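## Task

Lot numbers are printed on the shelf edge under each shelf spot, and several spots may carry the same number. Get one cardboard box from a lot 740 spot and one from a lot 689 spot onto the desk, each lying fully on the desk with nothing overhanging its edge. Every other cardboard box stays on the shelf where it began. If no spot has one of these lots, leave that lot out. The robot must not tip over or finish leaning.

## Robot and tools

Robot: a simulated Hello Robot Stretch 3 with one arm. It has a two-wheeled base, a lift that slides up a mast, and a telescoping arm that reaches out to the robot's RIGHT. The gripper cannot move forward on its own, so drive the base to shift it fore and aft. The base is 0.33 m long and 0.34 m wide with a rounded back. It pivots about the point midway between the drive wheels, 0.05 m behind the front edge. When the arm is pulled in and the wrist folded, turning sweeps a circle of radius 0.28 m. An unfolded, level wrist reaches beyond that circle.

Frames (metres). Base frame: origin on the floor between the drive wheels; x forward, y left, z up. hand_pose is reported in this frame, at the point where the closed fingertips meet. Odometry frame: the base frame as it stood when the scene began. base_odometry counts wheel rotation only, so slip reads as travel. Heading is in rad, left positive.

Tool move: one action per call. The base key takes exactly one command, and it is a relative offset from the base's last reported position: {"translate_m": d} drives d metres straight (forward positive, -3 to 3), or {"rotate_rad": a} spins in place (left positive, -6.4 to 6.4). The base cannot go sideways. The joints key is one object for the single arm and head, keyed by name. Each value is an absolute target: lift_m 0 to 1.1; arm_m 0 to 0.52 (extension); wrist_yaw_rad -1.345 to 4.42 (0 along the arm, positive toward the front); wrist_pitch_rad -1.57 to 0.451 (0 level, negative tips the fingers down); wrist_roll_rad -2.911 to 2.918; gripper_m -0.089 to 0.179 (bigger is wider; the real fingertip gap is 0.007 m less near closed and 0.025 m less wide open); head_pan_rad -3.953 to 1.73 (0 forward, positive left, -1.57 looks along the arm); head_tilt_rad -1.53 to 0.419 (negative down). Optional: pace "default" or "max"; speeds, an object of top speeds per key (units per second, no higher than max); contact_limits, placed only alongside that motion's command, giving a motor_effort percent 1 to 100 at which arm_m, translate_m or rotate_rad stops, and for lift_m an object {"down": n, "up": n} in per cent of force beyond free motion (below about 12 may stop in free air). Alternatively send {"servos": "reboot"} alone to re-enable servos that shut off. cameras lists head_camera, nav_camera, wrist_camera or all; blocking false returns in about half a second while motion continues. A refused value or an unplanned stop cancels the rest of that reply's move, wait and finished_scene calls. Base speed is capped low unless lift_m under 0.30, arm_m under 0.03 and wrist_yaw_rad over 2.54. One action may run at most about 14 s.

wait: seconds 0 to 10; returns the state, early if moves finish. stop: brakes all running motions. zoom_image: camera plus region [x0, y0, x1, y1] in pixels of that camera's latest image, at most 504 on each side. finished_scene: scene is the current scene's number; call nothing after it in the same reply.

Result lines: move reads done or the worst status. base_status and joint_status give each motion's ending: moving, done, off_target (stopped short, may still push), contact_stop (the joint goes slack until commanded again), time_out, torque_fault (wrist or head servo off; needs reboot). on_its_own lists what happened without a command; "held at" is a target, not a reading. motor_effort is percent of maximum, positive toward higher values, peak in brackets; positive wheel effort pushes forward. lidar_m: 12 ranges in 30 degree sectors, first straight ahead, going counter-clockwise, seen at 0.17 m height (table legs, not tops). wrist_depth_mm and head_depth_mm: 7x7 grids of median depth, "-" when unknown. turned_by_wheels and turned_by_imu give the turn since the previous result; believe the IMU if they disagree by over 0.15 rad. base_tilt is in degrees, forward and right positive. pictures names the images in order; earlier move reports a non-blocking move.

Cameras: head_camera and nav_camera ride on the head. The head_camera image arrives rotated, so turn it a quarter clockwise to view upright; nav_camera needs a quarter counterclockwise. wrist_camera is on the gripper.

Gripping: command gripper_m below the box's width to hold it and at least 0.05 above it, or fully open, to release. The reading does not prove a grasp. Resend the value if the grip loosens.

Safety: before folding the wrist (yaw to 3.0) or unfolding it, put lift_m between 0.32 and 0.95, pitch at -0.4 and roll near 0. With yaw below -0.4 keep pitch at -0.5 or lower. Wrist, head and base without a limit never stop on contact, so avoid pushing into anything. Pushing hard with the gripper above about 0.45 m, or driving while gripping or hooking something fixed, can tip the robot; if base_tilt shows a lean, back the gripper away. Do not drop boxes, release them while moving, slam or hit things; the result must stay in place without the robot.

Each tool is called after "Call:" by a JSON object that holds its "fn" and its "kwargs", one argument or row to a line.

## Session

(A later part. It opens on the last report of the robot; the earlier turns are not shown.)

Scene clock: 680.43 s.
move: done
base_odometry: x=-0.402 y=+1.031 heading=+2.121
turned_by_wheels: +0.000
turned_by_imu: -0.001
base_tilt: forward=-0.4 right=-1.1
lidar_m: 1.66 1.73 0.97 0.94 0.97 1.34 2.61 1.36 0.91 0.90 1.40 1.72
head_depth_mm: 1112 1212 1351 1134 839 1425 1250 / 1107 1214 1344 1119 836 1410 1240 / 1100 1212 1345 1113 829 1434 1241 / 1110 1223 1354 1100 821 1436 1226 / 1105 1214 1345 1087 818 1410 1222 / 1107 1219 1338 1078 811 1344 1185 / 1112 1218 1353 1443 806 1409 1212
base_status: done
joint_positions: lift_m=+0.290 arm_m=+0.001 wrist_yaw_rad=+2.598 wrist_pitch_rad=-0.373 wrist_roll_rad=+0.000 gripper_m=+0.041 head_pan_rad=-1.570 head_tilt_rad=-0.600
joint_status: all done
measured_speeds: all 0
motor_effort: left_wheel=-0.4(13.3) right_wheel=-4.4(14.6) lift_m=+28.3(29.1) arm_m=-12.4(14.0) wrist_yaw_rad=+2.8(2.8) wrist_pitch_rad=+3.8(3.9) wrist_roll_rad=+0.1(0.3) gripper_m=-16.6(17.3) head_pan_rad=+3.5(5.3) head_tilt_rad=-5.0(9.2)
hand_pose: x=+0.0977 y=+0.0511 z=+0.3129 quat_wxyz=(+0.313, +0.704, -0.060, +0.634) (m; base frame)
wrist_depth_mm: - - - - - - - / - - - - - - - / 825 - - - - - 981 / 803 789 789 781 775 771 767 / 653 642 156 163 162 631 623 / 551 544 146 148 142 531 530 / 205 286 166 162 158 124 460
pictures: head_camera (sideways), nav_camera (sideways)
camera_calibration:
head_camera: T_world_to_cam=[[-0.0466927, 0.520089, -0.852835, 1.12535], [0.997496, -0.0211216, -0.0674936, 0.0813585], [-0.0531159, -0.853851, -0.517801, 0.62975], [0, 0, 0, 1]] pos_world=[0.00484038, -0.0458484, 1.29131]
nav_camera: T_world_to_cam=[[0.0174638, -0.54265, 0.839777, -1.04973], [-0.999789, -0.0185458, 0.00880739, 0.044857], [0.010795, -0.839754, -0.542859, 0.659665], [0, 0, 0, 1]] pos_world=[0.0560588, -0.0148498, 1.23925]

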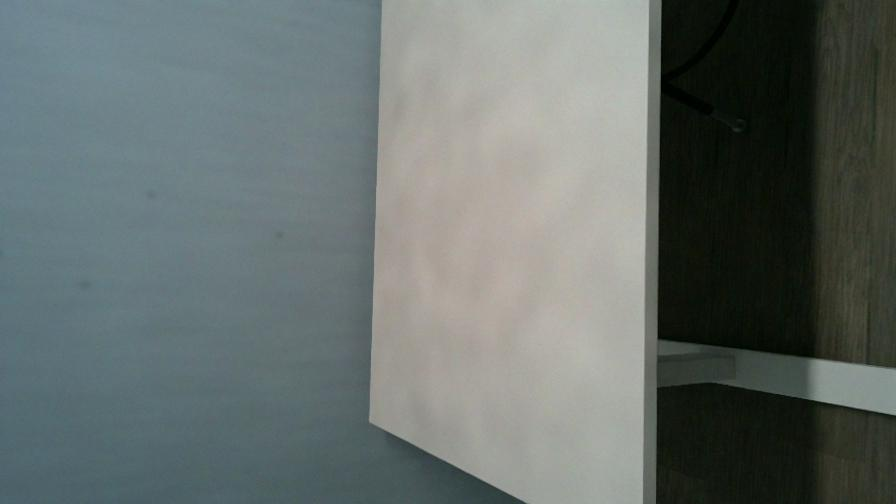

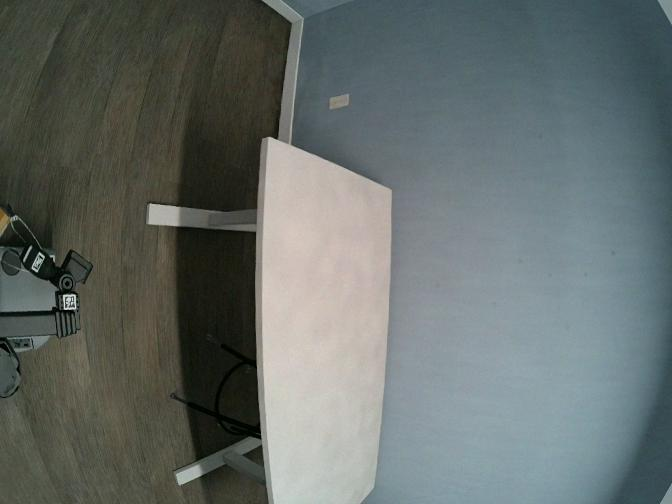

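Call:
{"fn": "move", "kwargs": {
  "joints": {"lift_m": 0.88},
  "pace": "max"
}}

Call:
{"fn": "move", "kwargs": {
  "joints": {"wrist_yaw_rad": 0.0}
}}

Call:
{"fn": "move", "kwargs": {
  "joints": {"wrist_pitch_rad": -0.25, "arm_m": 0.32},
  "cameras": ["all"]
}}

Scene clock: 698.37 s.
move: done
base_odometry: x=-0.402 y=+1.031 heading=+2.121
turned_by_wheels: +0.000
turned_by_imu: +0.000
base_tilt: forward=-0.2 right=-1.1
lidar_m: 1.66 1.73 0.97 0.94 0.97 1.35 2.61 1.36 0.91 0.90 1.40 1.72
head_depth_mm: 1100 1211 1350 1136 842 1463 - / 1108 1215 1352 1120 837 1455 - / 1106 1220 1348 1112 830 1434 - / 1104 1217 1348 1099 823 1464 - / 1110 1222 1345 1086 817 1426 - / 1107 1214 1331 1077 812 1340 1237 / 1104 1217 1354 1441 809 1413 1214
base_status: not commanded
joint_positions: lift_m=+0.880 arm_m=+0.001 wrist_yaw_rad=+2.598 wrist_pitch_rad=-0.373 wrist_roll_rad=+0.000 gripper_m=+0.041 head_pan_rad=-1.570 head_tilt_rad=-0.600
joint_status: all done
measured_speeds: all 0
motor_effort: left_wheel=+0.2(0.8) right_wheel=-4.9(5.8) lift_m=+29.3(35.0) arm_m=-9.6(12.0) wrist_yaw_rad=+1.9(3.1) wrist_pitch_rad=+3.7(4.0) wrist_roll_rad=-0.2(0.3) gripper_m=-16.4(17.4) head_pan_rad=+3.5(4.1) head_tilt_rad=-4.8(5.8)
hand_pose: x=+0.0977 y=+0.0511 z=+0.9029 quat_wxyz=(+0.313, +0.704, -0.060, +0.634) (m; base frame)
wrist_depth_mm: - - - - - - - / - - - - - - - / 808 - - - - - - / 902 - - - - - - / - - 156 163 163 - - / - - 146 148 142 - - / 201 - - 161 158 124 -
pictures: none

Scene clock: 700.67 s.
move: done
base_odometry: x=-0.402 y=+1.031 heading=+2.121
turned_by_wheels: +0.000
turned_by_imu: +0.000
base_tilt: forward=-0.4 right=-1.2
lidar_m: 1.66 1.73 0.97 0.94 0.98 1.34 2.60 1.36 0.91 0.90 1.40 1.73
head_depth_mm: 1108 1217 1348 1133 843 1456 - / 1110 1217 1351 1118 837 1454 - / 1105 1212 1349 1110 829 442 - / 1106 1213 1346 1104 823 290 303 / 1106 1215 1352 1089 817 1386 1223 / 1114 1215 1334 1081 812 1338 1183 / 1105 1215 1352 1439 806 1409 1208
base_status: not commanded
joint_positions: lift_m=+0.880 arm_m=+0.001 wrist_yaw_rad=+0.003 wrist_pitch_rad=-0.373 wrist_roll_rad=+0.000 gripper_m=+0.041 head_pan_rad=-1.570 head_tilt_rad=-0.600
joint_status: all done
measured_speeds: all 0
motor_effort: left_wheel=+0.0(0.7) right_wheel=-4.5(5.8) lift_m=+23.6(29.0) arm_m=-10.0(10.5) wrist_yaw_rad=-2.9(6.5) wrist_pitch_rad=+3.8(3.9) wrist_roll_rad=-0.1(0.3) gripper_m=-16.7(17.2) head_pan_rad=+3.0(3.9) head_tilt_rad=-4.5(5.5)
hand_pose: x=-0.0208 y=-0.3754 z=+0.9028 quat_wxyz=(+0.695, +0.132, -0.694, -0.130) (m; base frame)
wrist_depth_mm: - - - - - - - / - - - - - - - / - - - - - - - / - - - - - - - / - - 155 163 156 - - / - - 146 149 143 - - / - - - 160 157 123 -
pictures: none

Scene clock: 704.23 s.
move: done
base_odometry: x=-0.402 y=+1.031 heading=+2.121
turned_by_wheels: +0.000
turned_by_imu: +0.000
base_tilt: forward=-0.4 right=-1.1
lidar_m: 1.66 1.73 0.97 0.94 0.97 1.34 2.61 1.36 0.91 0.90 1.40 1.72
head_depth_mm: 1107 1220 1352 1135 305 - 1216 / 1107 1212 1345 395 351 1409 1233 / 1109 1216 1327 456 803 1438 1227 / 1102 1217 1336 480 795 1436 1232 / 1103 1216 1350 1085 820 1419 1221 / 1106 1214 1326 1080 812 1338 1186 / 1115 1213 1346 1439 803 1402 1215
base_status: not commanded
joint_positions: lift_m=+0.880 arm_m=+0.320 wrist_yaw_rad=+0.003 wrist_pitch_rad=-0.280 wrist_roll_rad=+0.000 gripper_m=+0.041 head_pan_rad=-1.570 head_tilt_rad=-0.600
joint_status: all done
measured_speeds: all 0
motor_effort: left_wheel=-0.2(0.6) right_wheel=-5.2(5.6) lift_m=+29.9(31.4) arm_m=+13.9(15.5) wrist_yaw_rad=-3.1(4.6) wrist_pitch_rad=+5.1(7.9) wrist_roll_rad=+0.0(0.3) gripper_m=-16.6(17.3) head_pan_rad=+2.7(3.9) head_tilt_rad=-3.9(5.6)
hand_pose: x=-0.0208 y=-0.7046 z=+0.9247 quat_wxyz=(+0.701, +0.100, -0.700, -0.098) (m; base frame)
wrist_depth_mm: - - - - - - - / - - - - - - - / - - - - - - - / - - - - - - - / - - 156 164 155 - - / - - 146 148 142 - - / - - 160 159 155 104 -
pictures: head_camera (sideways), nav_camera (sideways), wrist_camera
camera_calibration:
head_camera: T_world_to_cam=[[-0.0467445, 0.520086, -0.852834, 1.12534], [0.997499, -0.0210087, -0.0674855, 0.0813531], [-0.0530152, -0.853856, -0.517803, 0.629753], [0, 0, 0, 1]] pos_world=[0.00484051, -0.0458484, 1.29131]
nav_camera: T_world_to_cam=[[0.0175176, -0.54265, 0.839777, -1.04974], [-0.999788, -0.0185747, 0.00885269, 0.0448003], [0.0107947, -0.839754, -0.54286, 0.659666], [0, 0, 0, 1]] pos_world=[0.0560587, -0.0148498, 1.23925]
wrist_camera: T_world_to_cam=[[-0.998869, -0.0430588, -0.0201507, -0.0258369], [-0.00210438, 0.463493, -0.886098, 1.17844], [0.047494, -0.885054, -0.463059, -0.0281787], [0, 0, 0, 1]] pos_world=[-0.0219895, -0.572251, 1.03065]

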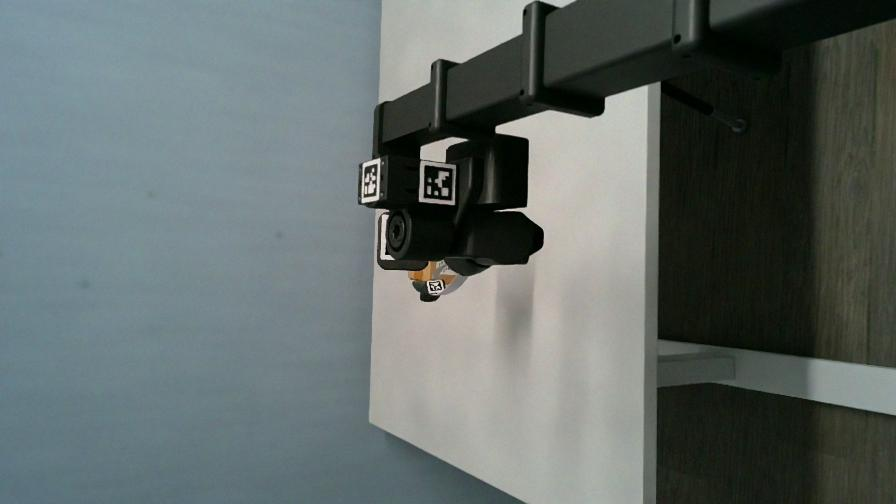

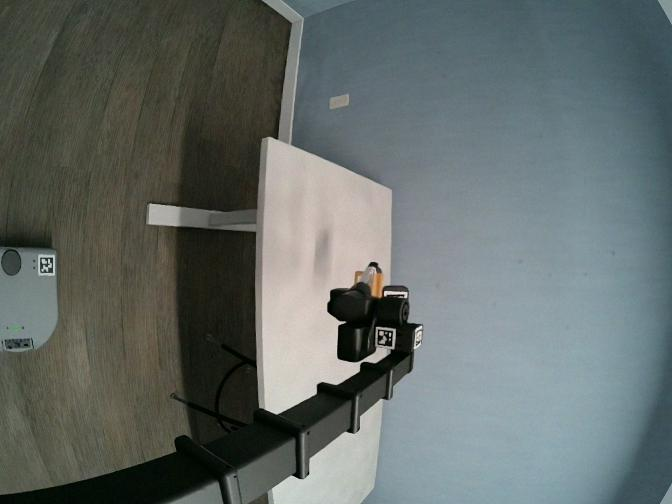

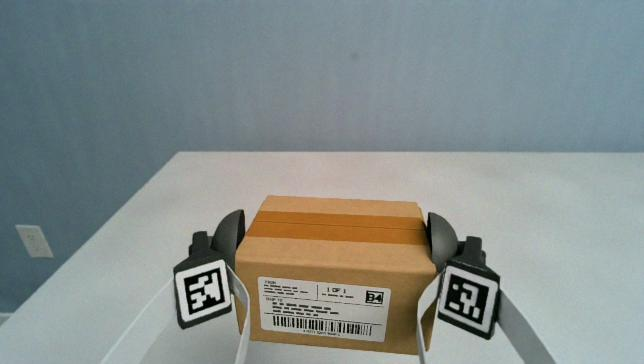

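Call:
{"fn": "move", "kwargs": {
  "joints": {"lift_m": 0.735}
}}

Call:
{"fn": "move", "kwargs": {
  "joints": {"lift_m": 0.69},
  "speeds": {"lift_m": 0.02},
  "contact_limits": {"lift_m": {"down": 14}},
  "cameras": ["wrist_camera"]
}}

Scene clock: 712.87 s.
move: done
base_odometry: x=-0.402 y=+1.031 heading=+2.121
turned_by_wheels: +0.000
turned_by_imu: +0.000
base_tilt: forward=-0.2 right=-1.3
lidar_m: 1.66 1.73 0.97 0.94 0.98 1.34 2.61 1.36 0.91 0.90 1.40 1.72
head_depth_mm: 1107 1215 1346 1135 842 1412 1196 / 1103 1219 1341 1116 806 394 346 / 1107 1221 1347 1107 527 1434 1238 / 1106 1213 1341 1098 557 1433 1221 / 1106 1217 1341 1093 813 1411 1225 / 1112 1216 1329 1081 811 1339 1189 / 1105 1219 1349 1436 806 1407 1206
base_status: not commanded
joint_positions: lift_m=+0.735 arm_m=+0.320 wrist_yaw_rad=+0.003 wrist_pitch_rad=-0.280 wrist_roll_rad=+0.000 gripper_m=+0.041 head_pan_rad=-1.570 head_tilt_rad=-0.600
joint_status: all done
measured_speeds: all 0
motor_effort: left_wheel=-0.1(0.6) right_wheel=-5.1(5.7) lift_m=+24.2(26.9) arm_m=+13.2(14.0) wrist_yaw_rad=-3.2(5.1) wrist_pitch_rad=+5.0(5.1) wrist_roll_rad=+0.1(0.3) gripper_m=-16.8(17.4) head_pan_rad=+3.1(3.6) head_tilt_rad=-3.6(5.1)
hand_pose: x=-0.0208 y=-0.7046 z=+0.7799 quat_wxyz=(+0.701, +0.100, -0.700, -0.098) (m; base frame)
wrist_depth_mm: - - - - - - - / - - - - - - - / - - - - - - - / - - - - - - - / - - 156 163 155 - - / - - 146 148 142 - - / - - 159 159 155 104 -
pictures: none

Scene clock: 715.50 s.
move: done
base_odometry: x=-0.402 y=+1.031 heading=+2.121
turned_by_wheels: +0.000
turned_by_imu: +0.000
base_tilt: forward=-0.2 right=-1.0
lidar_m: 1.66 1.73 0.97 0.94 0.97 1.34 2.61 1.35 0.91 0.90 1.40 1.72
head_depth_mm: 1113 1214 1348 1136 844 1424 1246 / 1106 1222 1346 1127 836 476 381 / 1105 1212 1350 1109 564 564 1231 / 1106 1216 1349 1100 641 1386 1222 / 1114 1215 1350 1090 821 1427 1223 / 1114 1216 1338 1079 814 1348 1193 / 1112 1213 1350 1442 808 1403 1212
base_status: not commanded
joint_positions: lift_m=+0.690 arm_m=+0.320 wrist_yaw_rad=+0.002 wrist_pitch_rad=-0.180 wrist_roll_rad=+0.000 gripper_m=+0.041 head_pan_rad=-1.570 head_tilt_rad=-0.600
joint_status: all done
measured_speeds: all 0
on_its_own: wrist_pitch_rad is at rest, and its effort (-13.3) is outside its rest range (-8 to +12)
motor_effort: left_wheel=-0.1(0.6) right_wheel=-4.9(5.8) lift_m=+15.2(27.1) arm_m=+12.7(13.9) wrist_yaw_rad=-1.6(5.0) wrist_pitch_rad=-13.3(13.8) wrist_roll_rad=+0.0(0.3) gripper_m=-16.1(17.3) head_pan_rad=+2.9(3.3) head_tilt_rad=-4.4(4.8)
contact_limits: lift_m down 14 (down: maximum 72; up: maximum 65)
hand_pose: x=-0.0211 y=-0.7128 z=+0.7591 quat_wxyz=(+0.705, +0.064, -0.704, -0.063) (m; base frame)
wrist_depth_mm: - - - - - - - / - - - - - - - / - - - - - - - / - - - - - - - / - - 152 160 152 - - / - - 134 146 140 - - / - - 157 155 152 104 -
pictures: wrist_camera
camera_calibration:
wrist_camera: T_world_to_cam=[[-0.998927, -0.0434839, -0.0159661, -0.0332812], [-0.00139006, 0.372658, -0.927968, 1.00261], [0.0463016, -0.926949, -0.372319, -0.210869], [0, 0, 0, 1]] pos_world=[-0.0220883, -0.570542, 0.851346]

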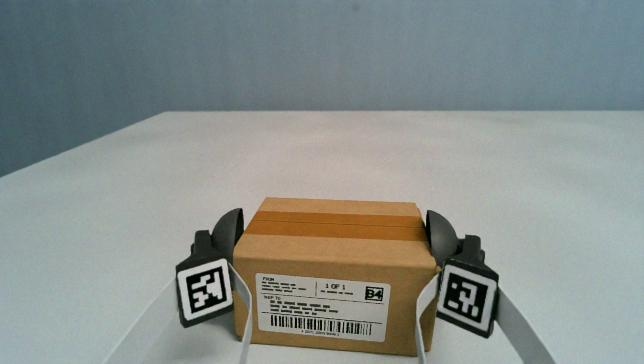

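Call:
{"fn": "move", "kwargs": {
  "joints": {"lift_m": 0.712},
  "speeds": {"lift_m": 0.03}
}}

Call:
{"fn": "move", "kwargs": {
  "joints": {"gripper_m": 0.17},
  "cameras": ["wrist_camera"]
}}

Scene clock: 723.90 s.
move: done
base_odometry: x=-0.402 y=+1.031 heading=+2.121
turned_by_wheels: +0.000
turned_by_imu: +0.000
base_tilt: forward=-0.3 right=-1.1
lidar_m: 1.66 1.73 0.97 0.94 0.97 1.34 2.61 1.36 0.91 0.90 1.40 1.72
head_depth_mm: 1111 1213 1352 1137 842 1422 1246 / 1103 1206 1351 1119 832 436 360 / 1106 1216 1349 1110 548 1401 1234 / 1110 1214 1348 1098 586 1422 1220 / 1107 1213 1346 1090 814 1428 1224 / 1103 1218 1327 1075 813 1337 1189 / 1113 1212 1352 1445 803 1405 1215
base_status: not commanded
joint_positions: lift_m=+0.712 arm_m=+0.320 wrist_yaw_rad=+0.002 wrist_pitch_rad=-0.256 wrist_roll_rad=+0.000 gripper_m=+0.041 head_pan_rad=-1.570 head_tilt_rad=-0.600
joint_status: all done
measured_speeds: all 0
motor_effort: left_wheel=+0.0(0.6) right_wheel=-5.7(5.7) lift_m=+30.1(31.6) arm_m=+11.5(13.1) wrist_yaw_rad=-1.4(3.1) wrist_pitch_rad=+0.5(13.3) wrist_roll_rad=+0.1(0.3) gripper_m=-16.2(16.8) head_pan_rad=+2.8(3.5) head_tilt_rad=-3.5(4.2)
hand_pose: x=-0.0211 y=-0.7068 z=+0.7626 quat_wxyz=(+0.702, +0.091, -0.701, -0.090) (m; base frame)
wrist_depth_mm: - - - - - - - / - - - - - - - / - - - - - - - / - - - - - - - / - - 155 162 153 - - / - - 146 148 141 - - / - - 159 159 156 104 -
pictures: none

Scene clock: 725.73 s.
move: done
base_odometry: x=-0.402 y=+1.031 heading=+2.121
turned_by_wheels: +0.000
turned_by_imu: +0.000
base_tilt: forward=-0.2 right=-1.1
lidar_m: 1.66 1.73 0.97 0.94 0.97 1.34 2.61 1.36 0.91 0.90 1.40 1.72
head_depth_mm: 1111 1211 1344 1133 842 1422 1248 / 1103 1216 1339 1119 832 435 359 / 1106 1213 1350 1109 550 1400 1229 / 1107 1213 1337 1103 586 1426 1224 / 1112 1219 1347 1088 809 1424 1215 / 1101 1216 1327 1080 810 1341 1187 / 1107 1218 1350 1438 805 1416 1210
base_status: not commanded
joint_positions: lift_m=+0.712 arm_m=+0.320 wrist_yaw_rad=+0.002 wrist_pitch_rad=-0.263 wrist_roll_rad=+0.000 gripper_m=+0.170 head_pan_rad=-1.570 head_tilt_rad=-0.600
joint_status: all done
measured_speeds: all 0
motor_effort: left_wheel=-0.3(0.7) right_wheel=-4.7(5.6) lift_m=+27.9(30.7) arm_m=+11.6(12.9) wrist_yaw_rad=-1.7(3.1) wrist_pitch_rad=+2.0(2.1) wrist_roll_rad=+0.1(0.3) gripper_m=+0.1(82.8) head_pan_rad=+2.3(3.6) head_tilt_rad=-4.4(4.5)
hand_pose: x=-0.0211 y=-0.7061 z=+0.7607 quat_wxyz=(+0.701, +0.094, -0.701, -0.093) (m; base frame)
wrist_depth_mm: - - - - - - - / - - - - - - - / - - - - - - - / - - - 193 - - - / - 143 159 158 157 - - / - 124 156 149 144 - - / - - - 160 156 - 106
pictures: wrist_camera
camera_calibration:
wrist_camera: T_world_to_cam=[[-0.998931, -0.0419558, -0.0193984, -0.029296], [-0.00149321, 0.448739, -0.893662, 1.02917], [0.0461991, -0.892677, -0.448322, -0.122077], [0, 0, 0, 1]] pos_world=[-0.0220881, -0.572033, 0.864431]

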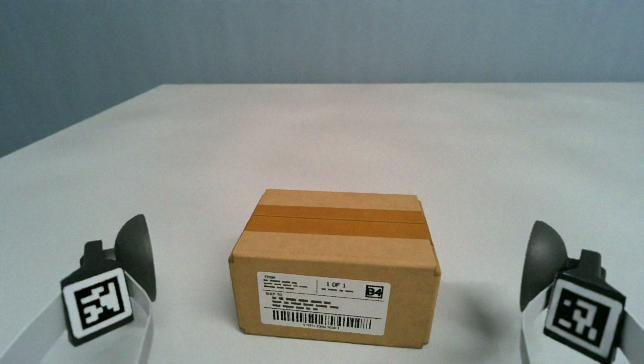

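Call:
{"fn": "move", "kwargs": {
  "joints": {"arm_m": 0.0},
  "pace": "max",
  "cameras": ["head_camera"]
}}

Call:
{"fn": "move", "kwargs": {
  "joints": {"wrist_yaw_rad": 3.0, "wrist_pitch_rad": -0.4, "gripper_m": 0.1},
  "pace": "max"
}}

Call:
{"fn": "move", "kwargs": {
  "joints": {"lift_m": 0.29},
  "pace": "max"
}}

Call:
{"fn": "move", "kwargs": {
  "base": {"translate_m": -2.1},
  "pace": "max",
  "cameras": ["nav_camera"]
}}

Scene clock: 761.40 s.
move: done
base_odometry: x=-0.402 y=+1.031 heading=+2.121
turned_by_wheels: +0.000
turned_by_imu: +0.000
base_tilt: forward=-0.3 right=-1.1
lidar_m: 1.66 1.72 0.97 0.94 0.97 1.34 2.62 1.36 0.91 0.90 1.40 1.72
head_depth_mm: 1109 1214 1355 1131 841 1417 1250 / 1105 1221 1344 1123 836 1404 1245 / 1104 1219 1352 1113 832 1434 1206 / 1107 1214 1353 1095 820 1428 395 / 1107 1217 1343 1092 814 1420 1191 / 1106 1221 1326 1081 814 1340 1186 / 1109 1216 1358 1446 804 1400 1209
base_status: not commanded
joint_positions: lift_m=+0.712 arm_m=+0.001 wrist_yaw_rad=+0.002 wrist_pitch_rad=-0.265 wrist_roll_rad=+0.000 gripper_m=+0.170 head_pan_rad=-1.570 head_tilt_rad=-0.600
joint_status: all done
measured_speeds: all 0
motor_effort: left_wheel=-0.1(0.6) right_wheel=-4.7(5.3) lift_m=+30.3(30.6) arm_m=-13.0(15.6) wrist_yaw_rad=-1.5(3.2) wrist_pitch_rad=+2.3(2.4) wrist_roll_rad=-0.2(0.3) gripper_m=+1.2(1.2) head_pan_rad=+2.5(3.2) head_tilt_rad=-3.7(4.4)
hand_pose: x=-0.0211 y=-0.3865 z=+0.7603 quat_wxyz=(+0.701, +0.094, -0.700, -0.093) (m; base frame)
wrist_depth_mm: - - - - - - - / - - - 441 - - - / - - - 442 - - - / - - - - - - - / - - - - - - - / 123 141 - - - - - / 116 982 983 - - 967 106
pictures: head_camera (sideways)
camera_calibration:
head_camera: T_world_to_cam=[[-0.0467445, 0.520086, -0.852834, 1.12534], [0.997499, -0.0210087, -0.0674855, 0.0813531], [-0.0530152, -0.853856, -0.517803, 0.629753], [0, 0, 0, 1]] pos_world=[0.00484051, -0.0458484, 1.29131]

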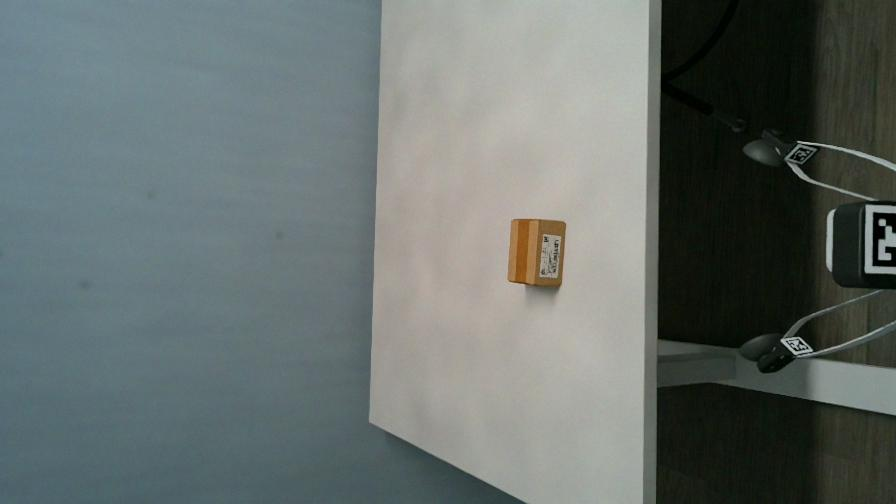

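Scene clock: 763.23 s.
move: done
base_odometry: x=-0.402 y=+1.031 heading=+2.121
turned_by_wheels: +0.000
turned_by_imu: +0.000
base_tilt: forward=-0.3 right=-1.2
lidar_m: 1.66 1.73 0.97 0.94 0.97 1.34 2.61 1.36 0.91 0.90 1.40 1.72
head_depth_mm: 1106 1215 1347 1134 842 1430 1251 / 1106 1214 1355 1122 838 1412 1237 / 1107 1214 1347 1110 828 1444 1234 / 1111 1211 1354 1095 818 1430 1231 / 1109 1212 1349 1088 816 1419 1224 / 1106 1225 1324 1077 811 1335 1192 / 1114 1219 1351 1438 805 1407 1221
base_status: not commanded
joint_positions: lift_m=+0.712 arm_m=+0.001 wrist_yaw_rad=+2.997 wrist_pitch_rad=-0.412 wrist_roll_rad=+0.000 gripper_m=+0.100 head_pan_rad=-1.570 head_tilt_rad=-0.600
joint_status: all done
measured_speeds: all 0
motor_effort: left_wheel=-0.6(0.6) right_wheel=-4.6(5.7) lift_m=+25.7(30.6) arm_m=-9.7(13.3) wrist_yaw_rad=+3.1(7.0) wrist_pitch_rad=+1.8(3.8) wrist_roll_rad=+0.1(0.3) gripper_m=+0.8(82.9) head_pan_rad=+2.2(3.4) head_tilt_rad=-3.3(4.1)
hand_pose: x=+0.0112 y=+0.0772 z=+0.7260 quat_wxyz=(+0.195, +0.700, +0.095, +0.680) (m; base frame)
wrist_depth_mm: - 137 - - - - - / - 148 938 - - - - / - 161 - - - - - / - 185 - - - - - / - - 217 - - - - / - 125 246 - 994 985 - / 930 852 272 899 887 845 878
pictures: none

Scene clock: 766.83 s.
move: done
base_odometry: x=-0.402 y=+1.031 heading=+2.121
turned_by_wheels: +0.000
turned_by_imu: +0.000
base_tilt: forward=-0.2 right=-1.3
lidar_m: 1.66 1.72 0.97 0.94 0.97 1.34 2.61 1.36 0.91 0.90 1.40 1.72
head_depth_mm: 1106 1209 1344 1127 842 1413 1248 / 1105 1211 1347 1123 835 1402 1245 / 1104 1213 1352 1114 824 1436 1229 / 1109 1221 1351 1101 819 1422 1229 / 1107 1214 1345 1093 815 1415 1223 / 1105 1214 1336 1080 811 1338 1192 / 1109 1219 1349 1445 804 1410 1218
base_status: not commanded
joint_positions: lift_m=+0.290 arm_m=+0.001 wrist_yaw_rad=+2.997 wrist_pitch_rad=-0.414 wrist_roll_rad=+0.000 gripper_m=+0.100 head_pan_rad=-1.570 head_tilt_rad=-0.600
joint_status: all done
measured_speeds: all 0
motor_effort: left_wheel=+0.2(0.9) right_wheel=-4.3(5.6) lift_m=+23.4(26.3) arm_m=-4.9(10.4) wrist_yaw_rad=+1.7(3.5) wrist_pitch_rad=+2.1(2.3) wrist_roll_rad=-0.2(0.3) gripper_m=+0.0(1.0) head_pan_rad=+2.1(2.9) head_tilt_rad=-3.1(4.0)
hand_pose: x=+0.0112 y=+0.0770 z=+0.3035 quat_wxyz=(+0.195, +0.700, +0.095, +0.680) (m; base frame)
wrist_depth_mm: - 137 - - - - - / - 147 924 - - - - / 908 162 884 917 922 890 902 / 745 186 679 721 722 723 707 / 614 596 218 606 603 590 584 / 531 125 246 517 497 490 501 / 470 269 267 282 443 421 441
pictures: none

Scene clock: 775.27 s.
move: done
base_odometry: x=+0.696 y=-0.759 heading=+2.121
turned_by_wheels: +0.000
turned_by_imu: -0.002
base_tilt: forward=-0.2 right=-1.3
lidar_m: 3.72 1.35 0.99 0.96 0.99 1.02 0.53 1.02 1.03 1.31 1.36 1.36
head_depth_mm: 1096 1200 1328 1493 1701 1412 1242 / 1077 1194 1333 1498 1683 1491 1240 / 1073 1185 1321 1475 1674 1485 1240 / 1078 1190 1316 1478 1652 1466 1231 / 1077 1182 1316 1484 1664 1466 1226 / 1081 1182 1313 1472 1656 1452 1216 / 1083 1186 1311 1480 1642 1445 1219
base_status: done
joint_positions: lift_m=+0.290 arm_m=+0.001 wrist_yaw_rad=+2.997 wrist_pitch_rad=-0.414 wrist_roll_rad=+0.000 gripper_m=+0.100 head_pan_rad=-1.570 head_tilt_rad=-0.600
joint_status: not commanded
measured_speeds: all 0
motor_effort: left_wheel=-2.2(15.1) right_wheel=-7.0(12.7) lift_m=+28.3(31.0) arm_m=+7.6(8.1) wrist_yaw_rad=+1.3(3.7) wrist_pitch_rad=+2.2(2.4) wrist_roll_rad=+0.1(0.3) gripper_m=-0.1(0.9) head_pan_rad=+2.3(3.0) head_tilt_rad=-2.3(3.9)
hand_pose: x=+0.0111 y=+0.0770 z=+0.3035 quat_wxyz=(+0.195, +0.700, +0.096, +0.680) (m; base frame)
wrist_depth_mm: - 137 - - - - - / - 147 - - - - - / - 162 888 929 918 893 902 / 710 186 671 723 716 721 705 / 623 590 217 601 595 589 589 / 522 125 245 511 500 494 506 / 465 267 267 281 445 418 438
pictures: nav_camera (sideways)
camera_calibration:
nav_camera: T_world_to_cam=[[0.0175176, -0.54265, 0.839777, -1.04974], [-0.999788, -0.0185747, 0.00885269, 0.0448003], [0.0107947, -0.839754, -0.54286, 0.659666], [0, 0, 0, 1]] pos_world=[0.0560587, -0.0148498, 1.23925]

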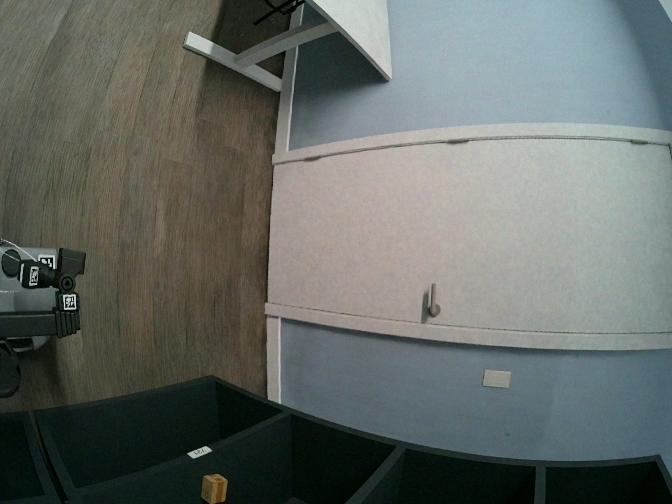

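Call:
{"fn": "move", "kwargs": {
  "base": {"rotate_rad": -1.59},
  "pace": "max"
}}

Call:
{"fn": "move", "kwargs": {
  "base": {"translate_m": -0.4},
  "joints": {"head_pan_rad": -1.57, "head_tilt_rad": -0.4},
  "pace": "max",
  "cameras": ["head_camera", "nav_camera"]
}}

Scene clock: 786.27 s.
move: done
base_odometry: x=+0.696 y=-0.759 heading=+0.532
turned_by_wheels: -1.590
turned_by_imu: -1.559
base_tilt: forward=-0.3 right=-1.2
lidar_m: 1.31 1.36 1.37 3.71 1.34 0.99 0.95 0.99 1.02 0.53 1.02 1.03
head_depth_mm: 797 875 923 634 1114 885 1172 / 799 876 909 628 1101 878 1172 / 420 468 739 591 1095 876 1166 / 496 474 522 579 680 796 1084 / 778 864 813 607 1038 842 1123 / 798 876 857 636 1074 859 1152 / 800 880 842 631 1064 855 1144
base_status: done
joint_positions: lift_m=+0.290 arm_m=+0.001 wrist_yaw_rad=+2.997 wrist_pitch_rad=-0.414 wrist_roll_rad=+0.000 gripper_m=+0.100 head_pan_rad=-1.570 head_tilt_rad=-0.600
joint_status: not commanded
measured_speeds: all 0
motor_effort: left_wheel=+5.5(14.4) right_wheel=-7.5(14.8) lift_m=+27.3(28.7) arm_m=+2.8(12.8) wrist_yaw_rad=+1.9(3.1) wrist_pitch_rad=+2.1(2.3) wrist_roll_rad=-0.1(0.3) gripper_m=+0.0(0.9) head_pan_rad=+2.0(2.6) head_tilt_rad=-2.1(3.2)
hand_pose: x=+0.0111 y=+0.0770 z=+0.3035 quat_wxyz=(+0.195, +0.700, +0.096, +0.680) (m; base frame)
wrist_depth_mm: - 137 - - - - - / - 148 - - - - - / 962 162 880 915 914 903 896 / 744 186 681 735 731 718 713 / 611 600 217 603 596 592 583 / 524 125 244 512 498 493 509 / 473 269 268 278 447 424 442
pictures: none

Scene clock: 788.90 s.
move: done
base_odometry: x=+0.352 y=-0.962 heading=+0.532
turned_by_wheels: +0.000
turned_by_imu: +0.000
base_tilt: forward=-0.3 right=-1.3
lidar_m: 1.71 1.65 2.47 2.12 0.79 0.58 0.56 0.58 0.72 0.98 0.63 1.38
head_depth_mm: 435 868 925 959 637 1072 848 / 441 867 926 944 632 1070 844 / 449 866 920 939 625 1058 838 / 456 868 923 925 617 1055 834 / 466 863 926 909 615 1049 832 / 475 866 925 898 607 1045 829 / 486 864 913 888 603 991 823
base_status: done
joint_positions: lift_m=+0.290 arm_m=+0.001 wrist_yaw_rad=+2.997 wrist_pitch_rad=-0.414 wrist_roll_rad=+0.000 gripper_m=+0.100 head_pan_rad=-1.570 head_tilt_rad=-0.400
joint_status: all done
measured_speeds: all 0
motor_effort: left_wheel=-2.2(12.0) right_wheel=-7.9(18.6) lift_m=+27.1(28.0) arm_m=-12.8(14.0) wrist_yaw_rad=+2.0(3.0) wrist_pitch_rad=+2.2(2.3) wrist_roll_rad=+0.2(0.3) gripper_m=+0.4(1.1) head_pan_rad=+1.9(4.5) head_tilt_rad=+5.0(6.9)
hand_pose: x=+0.0111 y=+0.0770 z=+0.3035 quat_wxyz=(+0.195, +0.700, +0.096, +0.680) (m; base frame)
wrist_depth_mm: - 137 - - - - - / - 147 - - - - - / - 162 877 922 926 900 881 / 723 186 676 722 721 720 708 / 621 592 218 600 595 598 582 / 525 125 244 515 497 493 504 / 468 268 268 280 447 422 443
pictures: head_camera (sideways), nav_camera (sideways)
camera_calibration:
head_camera: T_world_to_cam=[[-0.0466079, 0.340228, -0.939187, 1.23804], [0.997511, -0.0339571, -0.0618035, 0.0739806], [-0.0529193, -0.93973, -0.337799, 0.395604], [0, 0, 0, 1]] pos_world=[0.0048412, -0.0469443, 1.30096]
nav_camera: T_world_to_cam=[[0.0173737, -0.364944, 0.930867, -1.16853], [-0.99979, -0.0164864, 0.0121966, 0.0404341], [0.0108956, -0.930884, -0.365153, 0.428413], [0, 0, 0, 1]] pos_world=[0.0560594, -0.0269779, 1.24369]

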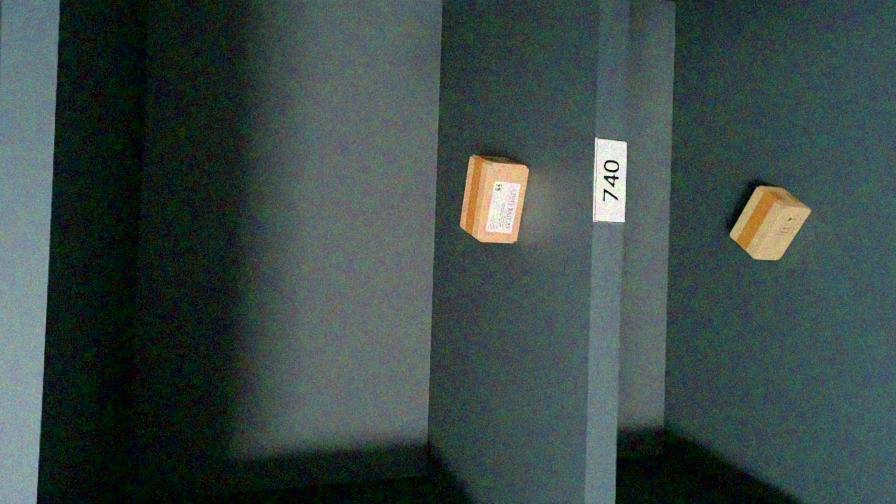

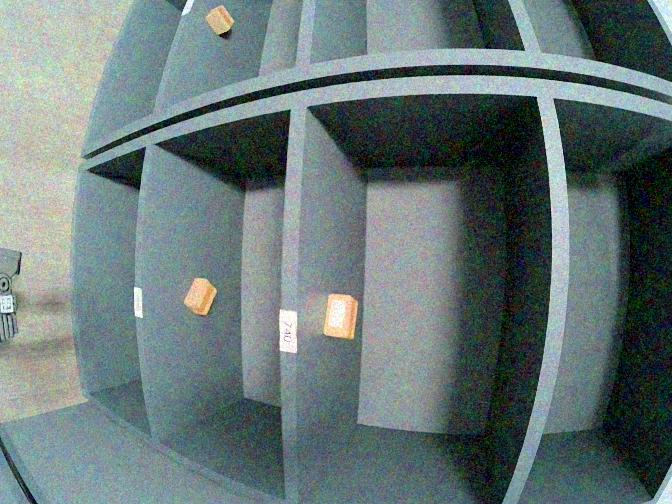

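Call:
{"fn": "move", "kwargs": {
  "base": {"translate_m": -0.04},
  "joints": {"lift_m": 0.9},
  "pace": "max"
}}

Call:
{"fn": "move", "kwargs": {
  "joints": {"wrist_yaw_rad": 0.0, "gripper_m": 0.17},
  "pace": "max"
}}

Call:
{"fn": "move", "kwargs": {
  "joints": {"lift_m": 1.0, "wrist_pitch_rad": -0.25},
  "pace": "max",
  "cameras": ["wrist_camera"]
}}

Scene clock: 819.90 s.
move: done
base_odometry: x=+0.317 y=-0.982 heading=+0.532
turned_by_wheels: +0.000
turned_by_imu: +0.000
base_tilt: forward=-0.3 right=-1.2
lidar_m: 1.75 1.68 2.52 1.98 0.73 0.54 0.52 0.54 0.70 0.98 0.65 1.40
head_depth_mm: 435 868 924 962 639 1074 850 / 441 867 928 952 632 1066 844 / 447 864 924 937 625 1058 841 / 457 866 922 922 620 1056 835 / 465 868 923 912 615 1048 832 / 475 864 925 904 610 1042 830 / 485 861 922 885 605 1033 824
base_status: done
joint_positions: lift_m=+0.900 arm_m=+0.001 wrist_yaw_rad=+2.997 wrist_pitch_rad=-0.415 wrist_roll_rad=+0.000 gripper_m=+0.100 head_pan_rad=-1.570 head_tilt_rad=-0.400
joint_status: all done
measured_speeds: all 0
motor_effort: left_wheel=+2.7(11.0) right_wheel=-8.2(16.1) lift_m=+28.4(35.1) arm_m=-7.6(11.4) wrist_yaw_rad=+1.8(3.2) wrist_pitch_rad=+2.2(2.4) wrist_roll_rad=+0.1(0.3) gripper_m=+0.0(0.9) head_pan_rad=+1.5(2.4) head_tilt_rad=+4.1(5.6)
hand_pose: x=+0.0110 y=+0.0769 z=+0.9134 quat_wxyz=(+0.195, +0.700, +0.096, +0.680) (m; base frame)
wrist_depth_mm: - 137 - - - - - / - 147 - - - - - / - 161 - - - - - / - 178 - - - - - / - 199 217 - - - - / - - 244 - - - - / - - 274 - - - -
pictures: none

Scene clock: 821.73 s.
move: done
base_odometry: x=+0.317 y=-0.982 heading=+0.532
turned_by_wheels: +0.000
turned_by_imu: +0.000
base_tilt: forward=-0.3 right=-1.3
lidar_m: 1.75 1.69 2.52 1.97 0.73 0.53 0.52 0.54 0.70 0.98 0.65 1.40
head_depth_mm: 434 867 929 965 639 1070 850 / 441 865 923 948 633 1070 822 / 448 864 922 935 626 1063 892 / 456 863 921 927 618 1048 881 / 466 862 922 913 615 1048 833 / 475 862 924 900 609 1041 781 / 485 861 924 885 606 1033 825
base_status: not commanded
joint_positions: lift_m=+0.900 arm_m=+0.001 wrist_yaw_rad=+0.003 wrist_pitch_rad=-0.415 wrist_roll_rad=+0.000 gripper_m=+0.170 head_pan_rad=-1.570 head_tilt_rad=-0.400
joint_status: all done
measured_speeds: all 0
motor_effort: left_wheel=+2.7(3.2) right_wheel=-7.9(8.7) lift_m=+23.3(28.4) arm_m=-6.7(8.6) wrist_yaw_rad=-4.3(8.7) wrist_pitch_rad=+2.2(2.4) wrist_roll_rad=+0.0(0.3) gripper_m=+0.2(83.3) head_pan_rad=+1.1(2.1) head_tilt_rad=+4.1(5.1)
hand_pose: x=-0.0208 y=-0.3703 z=+0.9134 quat_wxyz=(+0.692, +0.147, -0.691, -0.145) (m; base frame)
wrist_depth_mm: - - - - - - - / - 726 - - - - - / - - - - - 760 - / - - - - - 786 - / - 143 - 649 - - - / - 124 - - - - - / - - - - - - 106
pictures: none

Scene clock: 823.20 s.
move: done
base_odometry: x=+0.317 y=-0.982 heading=+0.532
turned_by_wheels: +0.000
turned_by_imu: +0.000
base_tilt: forward=-0.3 right=-1.2
lidar_m: 1.75 1.69 2.53 1.97 0.73 0.54 0.52 0.54 0.70 0.98 0.65 1.40
head_depth_mm: 433 867 925 958 673 - - / 441 864 923 947 630 - - / 448 865 925 937 627 - - / 456 865 926 921 622 - - / 464 864 924 914 615 1046 809 / 475 866 921 896 608 968 827 / 486 866 925 887 605 1032 823
base_status: not commanded
joint_positions: lift_m=+1.000 arm_m=+0.001 wrist_yaw_rad=+0.003 wrist_pitch_rad=-0.270 wrist_roll_rad=+0.000 gripper_m=+0.170 head_pan_rad=-1.570 head_tilt_rad=-0.400
joint_status: all done
measured_speeds: all 0
motor_effort: left_wheel=+3.2(3.3) right_wheel=-8.9(8.9) lift_m=+26.4(32.7) arm_m=-6.2(7.3) wrist_yaw_rad=-3.4(4.8) wrist_pitch_rad=+3.4(6.1) wrist_roll_rad=+0.1(0.3) gripper_m=+1.2(1.2) head_pan_rad=+1.4(2.1) head_tilt_rad=+3.5(4.4)
hand_pose: x=-0.0208 y=-0.3860 z=+1.0470 quat_wxyz=(+0.701, +0.097, -0.700, -0.095) (m; base frame)
wrist_depth_mm: - 688 - - - - 627 / - - - - - - 662 / - - - 434 - - - / - - - - - - - / - 143 - - - - - / - 124 - - - - - / - - - 674 - - 106
pictures: wrist_camera
camera_calibration:
wrist_camera: T_world_to_cam=[[-0.998869, -0.0432469, -0.019744, -0.010157], [-0.00209905, 0.455021, -0.890478, 1.14046], [0.0474943, -0.88943, -0.454598, 0.299781], [0, 0, 0, 1]] pos_world=[-0.0219895, -0.252741, 1.15164]

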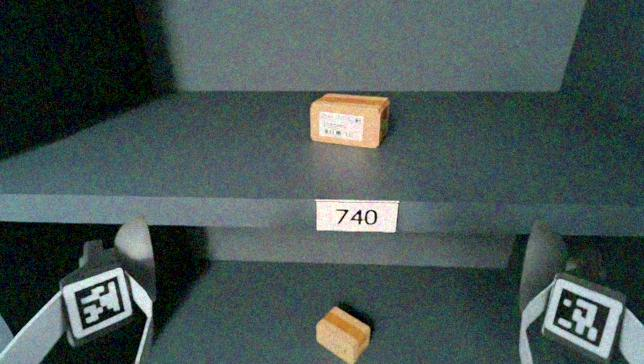

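Call:
{"fn": "move", "kwargs": {
  "base": {"translate_m": 0.059},
  "joints": {"wrist_yaw_rad": -0.3, "lift_m": 0.985}
}}

Call:
{"fn": "move", "kwargs": {
  "joints": {"arm_m": 0.18},
  "cameras": ["wrist_camera"]
}}

Scene clock: 860.70 s.
move: done
base_odometry: x=+0.368 y=-0.952 heading=+0.532
turned_by_wheels: +0.000
turned_by_imu: +0.000
base_tilt: forward=-0.2 right=-1.2
lidar_m: 1.69 1.64 1.83 2.19 0.81 0.60 0.58 0.60 0.73 0.98 0.62 1.37
head_depth_mm: 435 865 926 962 636 - - / 442 868 924 948 630 - - / 449 864 925 935 623 - - / 456 864 924 923 617 976 835 / 466 866 925 911 614 1044 832 / 475 865 921 901 609 1040 829 / 486 854 903 840 604 965 823
base_status: done
joint_positions: lift_m=+0.985 arm_m=+0.001 wrist_yaw_rad=-0.297 wrist_pitch_rad=-0.270 wrist_roll_rad=+0.000 gripper_m=+0.170 head_pan_rad=-1.570 head_tilt_rad=-0.400
joint_status: all done
measured_speeds: all 0
motor_effort: left_wheel=+3.6(10.4) right_wheel=+7.9(11.0) lift_m=+24.5(26.0) arm_m=-2.9(4.5) wrist_yaw_rad=-2.9(6.1) wrist_pitch_rad=+3.3(3.5) wrist_roll_rad=-0.1(0.3) gripper_m=+0.4(1.1) head_pan_rad=+1.0(1.9) head_tilt_rad=+3.2(3.7)
hand_pose: x=-0.0919 y=-0.3755 z=+1.0320 quat_wxyz=(+0.679, -0.009, -0.707, -0.198) (m; base frame)
wrist_depth_mm: - - - - 734 - - / - - 445 - - - - / - - 430 - - - - / - - - 330 - - - / - 143 - - 947 - 474 / - 124 - - - 134 - / - - - 667 - 670 106
pictures: none

Scene clock: 863.27 s.
move: done
base_odometry: x=+0.368 y=-0.952 heading=+0.532
turned_by_wheels: +0.000
turned_by_imu: +0.000
base_tilt: forward=-0.4 right=-1.1
lidar_m: 1.69 1.64 1.83 2.19 0.82 0.60 0.58 0.60 0.74 0.98 0.62 1.36
head_depth_mm: 435 865 924 962 - 1072 847 / 441 865 924 960 293 993 844 / 448 865 928 932 288 989 838 / 457 864 925 926 305 943 833 / 466 865 925 912 614 1051 833 / 476 864 921 898 609 1044 829 / 486 857 903 839 606 966 824
base_status: not commanded
joint_positions: lift_m=+0.985 arm_m=+0.180 wrist_yaw_rad=-0.297 wrist_pitch_rad=-0.270 wrist_roll_rad=+0.000 gripper_m=+0.170 head_pan_rad=-1.570 head_tilt_rad=-0.400
joint_status: all done
measured_speeds: all 0
motor_effort: left_wheel=+3.7(4.4) right_wheel=+8.0(8.5) lift_m=+26.2(26.2) arm_m=+13.9(16.4) wrist_yaw_rad=-2.6(4.8) wrist_pitch_rad=+3.3(3.4) wrist_roll_rad=+0.1(0.3) gripper_m=+0.4(1.1) head_pan_rad=+1.6(1.9) head_tilt_rad=+2.6(3.4)
hand_pose: x=-0.0919 y=-0.5549 z=+1.0320 quat_wxyz=(+0.679, -0.009, -0.707, -0.198) (m; base frame)
wrist_depth_mm: - - - - - 586 - / - - - - - 609 - / - - 274 272 - - - / - - 273 275 - - - / - 143 - - - - - / - 124 - - - - - / - - - - - - 106
pictures: wrist_camera
camera_calibration:
wrist_camera: T_world_to_cam=[[-0.967013, 0.253961, -0.0197237, 0.0790566], [0.132483, 0.435299, -0.890485, 1.20522], [-0.217562, -0.863724, -0.454585, 0.136045], [0, 0, 0, 1]] pos_world=[-0.0536242, -0.427205, 1.13664]

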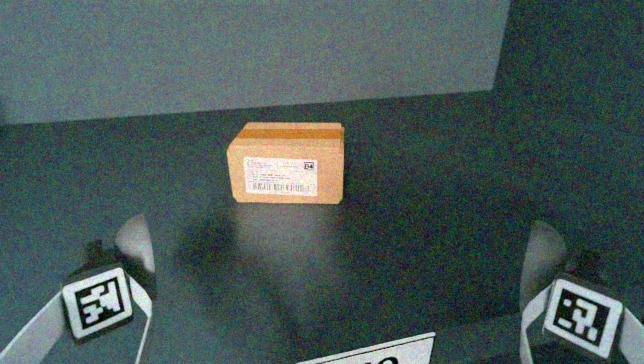

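Call:
{"fn": "move", "kwargs": {
  "joints": {"arm_m": 0.33},
  "cameras": ["wrist_camera"]
}}

Call:
{"fn": "move", "kwargs": {
  "joints": {"gripper_m": 0.04},
  "cameras": ["wrist_camera"]
}}

Call:
{"fn": "move", "kwargs": {
  "joints": {"lift_m": 1.03},
  "cameras": ["wrist_camera"]
}}

Scene clock: 881.97 s.
move: done
base_odometry: x=+0.368 y=-0.952 heading=+0.532
turned_by_wheels: +0.000
turned_by_imu: +0.000
base_tilt: forward=-0.3 right=-1.2
lidar_m: 1.69 1.64 1.83 2.19 0.82 0.60 0.58 0.60 0.73 0.98 0.62 1.36
head_depth_mm: 435 867 926 961 571 1072 847 / 442 868 919 367 629 1072 842 / 450 866 913 417 566 1057 838 / 457 866 925 445 568 1053 835 / 465 863 925 912 614 1048 831 / 476 861 921 898 608 1036 827 / 487 857 903 841 603 964 823
base_status: not commanded
joint_positions: lift_m=+0.985 arm_m=+0.330 wrist_yaw_rad=-0.297 wrist_pitch_rad=-0.270 wrist_roll_rad=+0.000 gripper_m=+0.170 head_pan_rad=-1.570 head_tilt_rad=-0.400
joint_status: all done
measured_speeds: all 0
motor_effort: left_wheel=+3.7(4.4) right_wheel=+7.5(8.1) lift_m=+29.5(29.8) arm_m=+14.2(15.6) wrist_yaw_rad=-3.8(4.5) wrist_pitch_rad=+3.3(3.5) wrist_roll_rad=+0.1(0.3) gripper_m=+0.3(1.3) head_pan_rad=+0.7(1.9) head_tilt_rad=+1.5(3.1)
hand_pose: x=-0.0919 y=-0.7049 z=+1.0320 quat_wxyz=(+0.679, -0.009, -0.707, -0.198) (m; base frame)
wrist_depth_mm: 325 339 - - - - 459 / 337 - - - - - 489 / - - - - - - - / - - - - - - - / - 143 - 159 159 - - / - 124 137 136 133 - - / - - 148 146 142 - 106
pictures: wrist_camera
camera_calibration:
wrist_camera: T_world_to_cam=[[-0.967013, 0.253961, -0.0197237, 0.117151], [0.132483, 0.435299, -0.890485, 1.27052], [-0.217562, -0.863724, -0.454585, 0.00648612], [0, 0, 0, 1]] pos_world=[-0.0536242, -0.577205, 1.13664]

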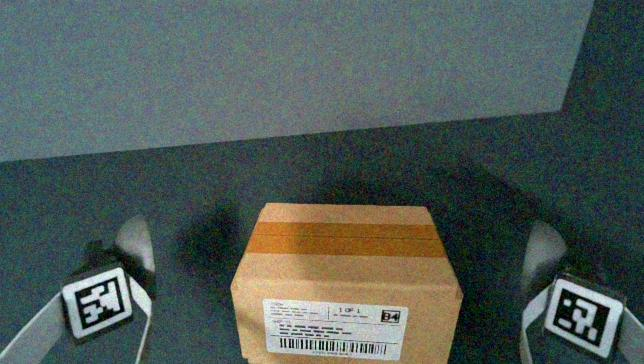

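Scene clock: 883.80 s.
move: done
base_odometry: x=+0.368 y=-0.952 heading=+0.532
turned_by_wheels: +0.000
turned_by_imu: +0.000
base_tilt: forward=-0.5 right=-1.2
lidar_m: 1.69 1.64 1.83 2.18 0.81 0.60 0.58 0.60 0.73 0.98 0.62 1.36
head_depth_mm: 436 865 924 963 571 1077 848 / 442 868 916 367 629 1065 845 / 449 865 915 416 567 1059 840 / 457 865 926 445 570 1052 835 / 465 868 924 911 613 1048 830 / 476 862 923 898 609 1043 829 / 487 852 907 839 605 961 821
base_status: not commanded
joint_positions: lift_m=+0.985 arm_m=+0.330 wrist_yaw_rad=-0.299 wrist_pitch_rad=-0.269 wrist_roll_rad=+0.000 gripper_m=+0.041 head_pan_rad=-1.570 head_tilt_rad=-0.400
joint_status: all done
measured_speeds: all 0
motor_effort: left_wheel=+3.7(4.4) right_wheel=+8.2(8.3) lift_m=+30.1(30.7) arm_m=+13.4(14.5) wrist_yaw_rad=-1.0(4.3) wrist_pitch_rad=+3.1(3.4) wrist_roll_rad=+0.1(0.3) gripper_m=-19.5(93.4) head_pan_rad=+0.9(1.7) head_tilt_rad=+2.0(2.4)
hand_pose: x=-0.0924 y=-0.7048 z=+1.0323 quat_wxyz=(+0.679, -0.010, -0.707, -0.199) (m; base frame)
wrist_depth_mm: 323 336 - - - - 463 / 338 - - - - - 488 / - - - - - - - / - - - - - - - / - - 152 161 153 - - / - - 136 139 135 - - / - - 149 149 145 110 -
pictures: wrist_camera
camera_calibration:
wrist_camera: T_world_to_cam=[[-0.966478, 0.255995, -0.0196528, 0.11806], [0.133092, 0.434073, -0.890992, 1.27058], [-0.219559, -0.86374, -0.453593, 0.00537486], [0, 0, 0, 1]] pos_world=[-0.0538221, -0.577105, 1.13684]

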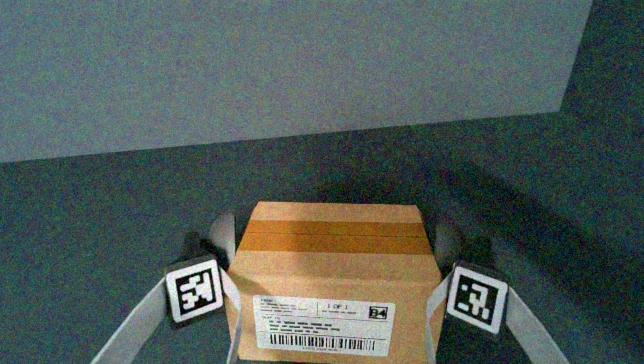

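Scene clock: 885.03 s.
move: done
base_odometry: x=+0.368 y=-0.952 heading=+0.532
turned_by_wheels: +0.000
turned_by_imu: +0.000
base_tilt: forward=-0.3 right=-1.3
lidar_m: 1.69 1.64 1.83 2.19 0.81 0.60 0.58 0.60 0.74 0.98 0.62 1.36
head_depth_mm: 436 863 909 - 637 1072 849 / 443 867 900 809 631 1064 844 / 449 863 409 394 623 1060 842 / 458 863 908 433 621 1058 832 / 467 867 923 910 614 1047 832 / 475 865 921 897 607 1038 827 / 487 858 906 841 605 964 823
base_status: not commanded
joint_positions: lift_m=+1.030 arm_m=+0.330 wrist_yaw_rad=-0.299 wrist_pitch_rad=-0.274 wrist_roll_rad=+0.000 gripper_m=+0.041 head_pan_rad=-1.570 head_tilt_rad=-0.400
joint_status: all done
measured_speeds: all 0
motor_effort: left_wheel=+3.6(4.1) right_wheel=+7.7(8.1) lift_m=+31.3(33.7) arm_m=+13.1(14.0) wrist_yaw_rad=-0.6(2.8) wrist_pitch_rad=+3.9(4.1) wrist_roll_rad=+0.1(0.3) gripper_m=-19.5(20.2) head_pan_rad=+0.7(1.7) head_tilt_rad=+1.2(2.5)
hand_pose: x=-0.0923 y=-0.7044 z=+1.0762 quat_wxyz=(+0.679, -0.009, -0.707, -0.200) (m; base frame)
wrist_depth_mm: 324 338 - - - - 463 / 336 - - - - - 488 / - - - - - - - / - - - - - - - / - - 153 163 155 - - / - - 137 139 136 - - / - - 149 148 143 - -
pictures: wrist_camera
camera_calibration:
wrist_camera: T_world_to_cam=[[-0.966436, 0.256134, -0.0199131, 0.11935], [0.134389, 0.437966, -0.88889, 1.31011], [-0.218954, -0.861731, -0.457688, 0.0315003], [0, 0, 0, 1]] pos_world=[-0.0538237, -0.57721, 1.18134]

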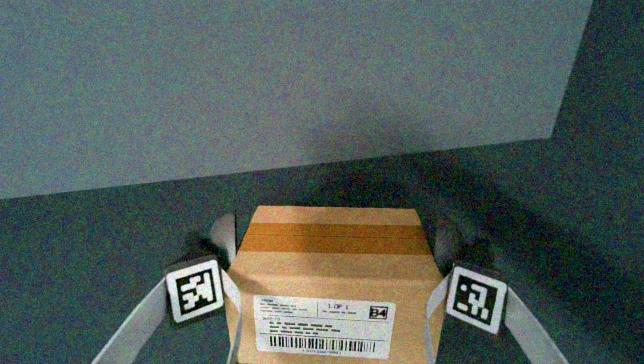

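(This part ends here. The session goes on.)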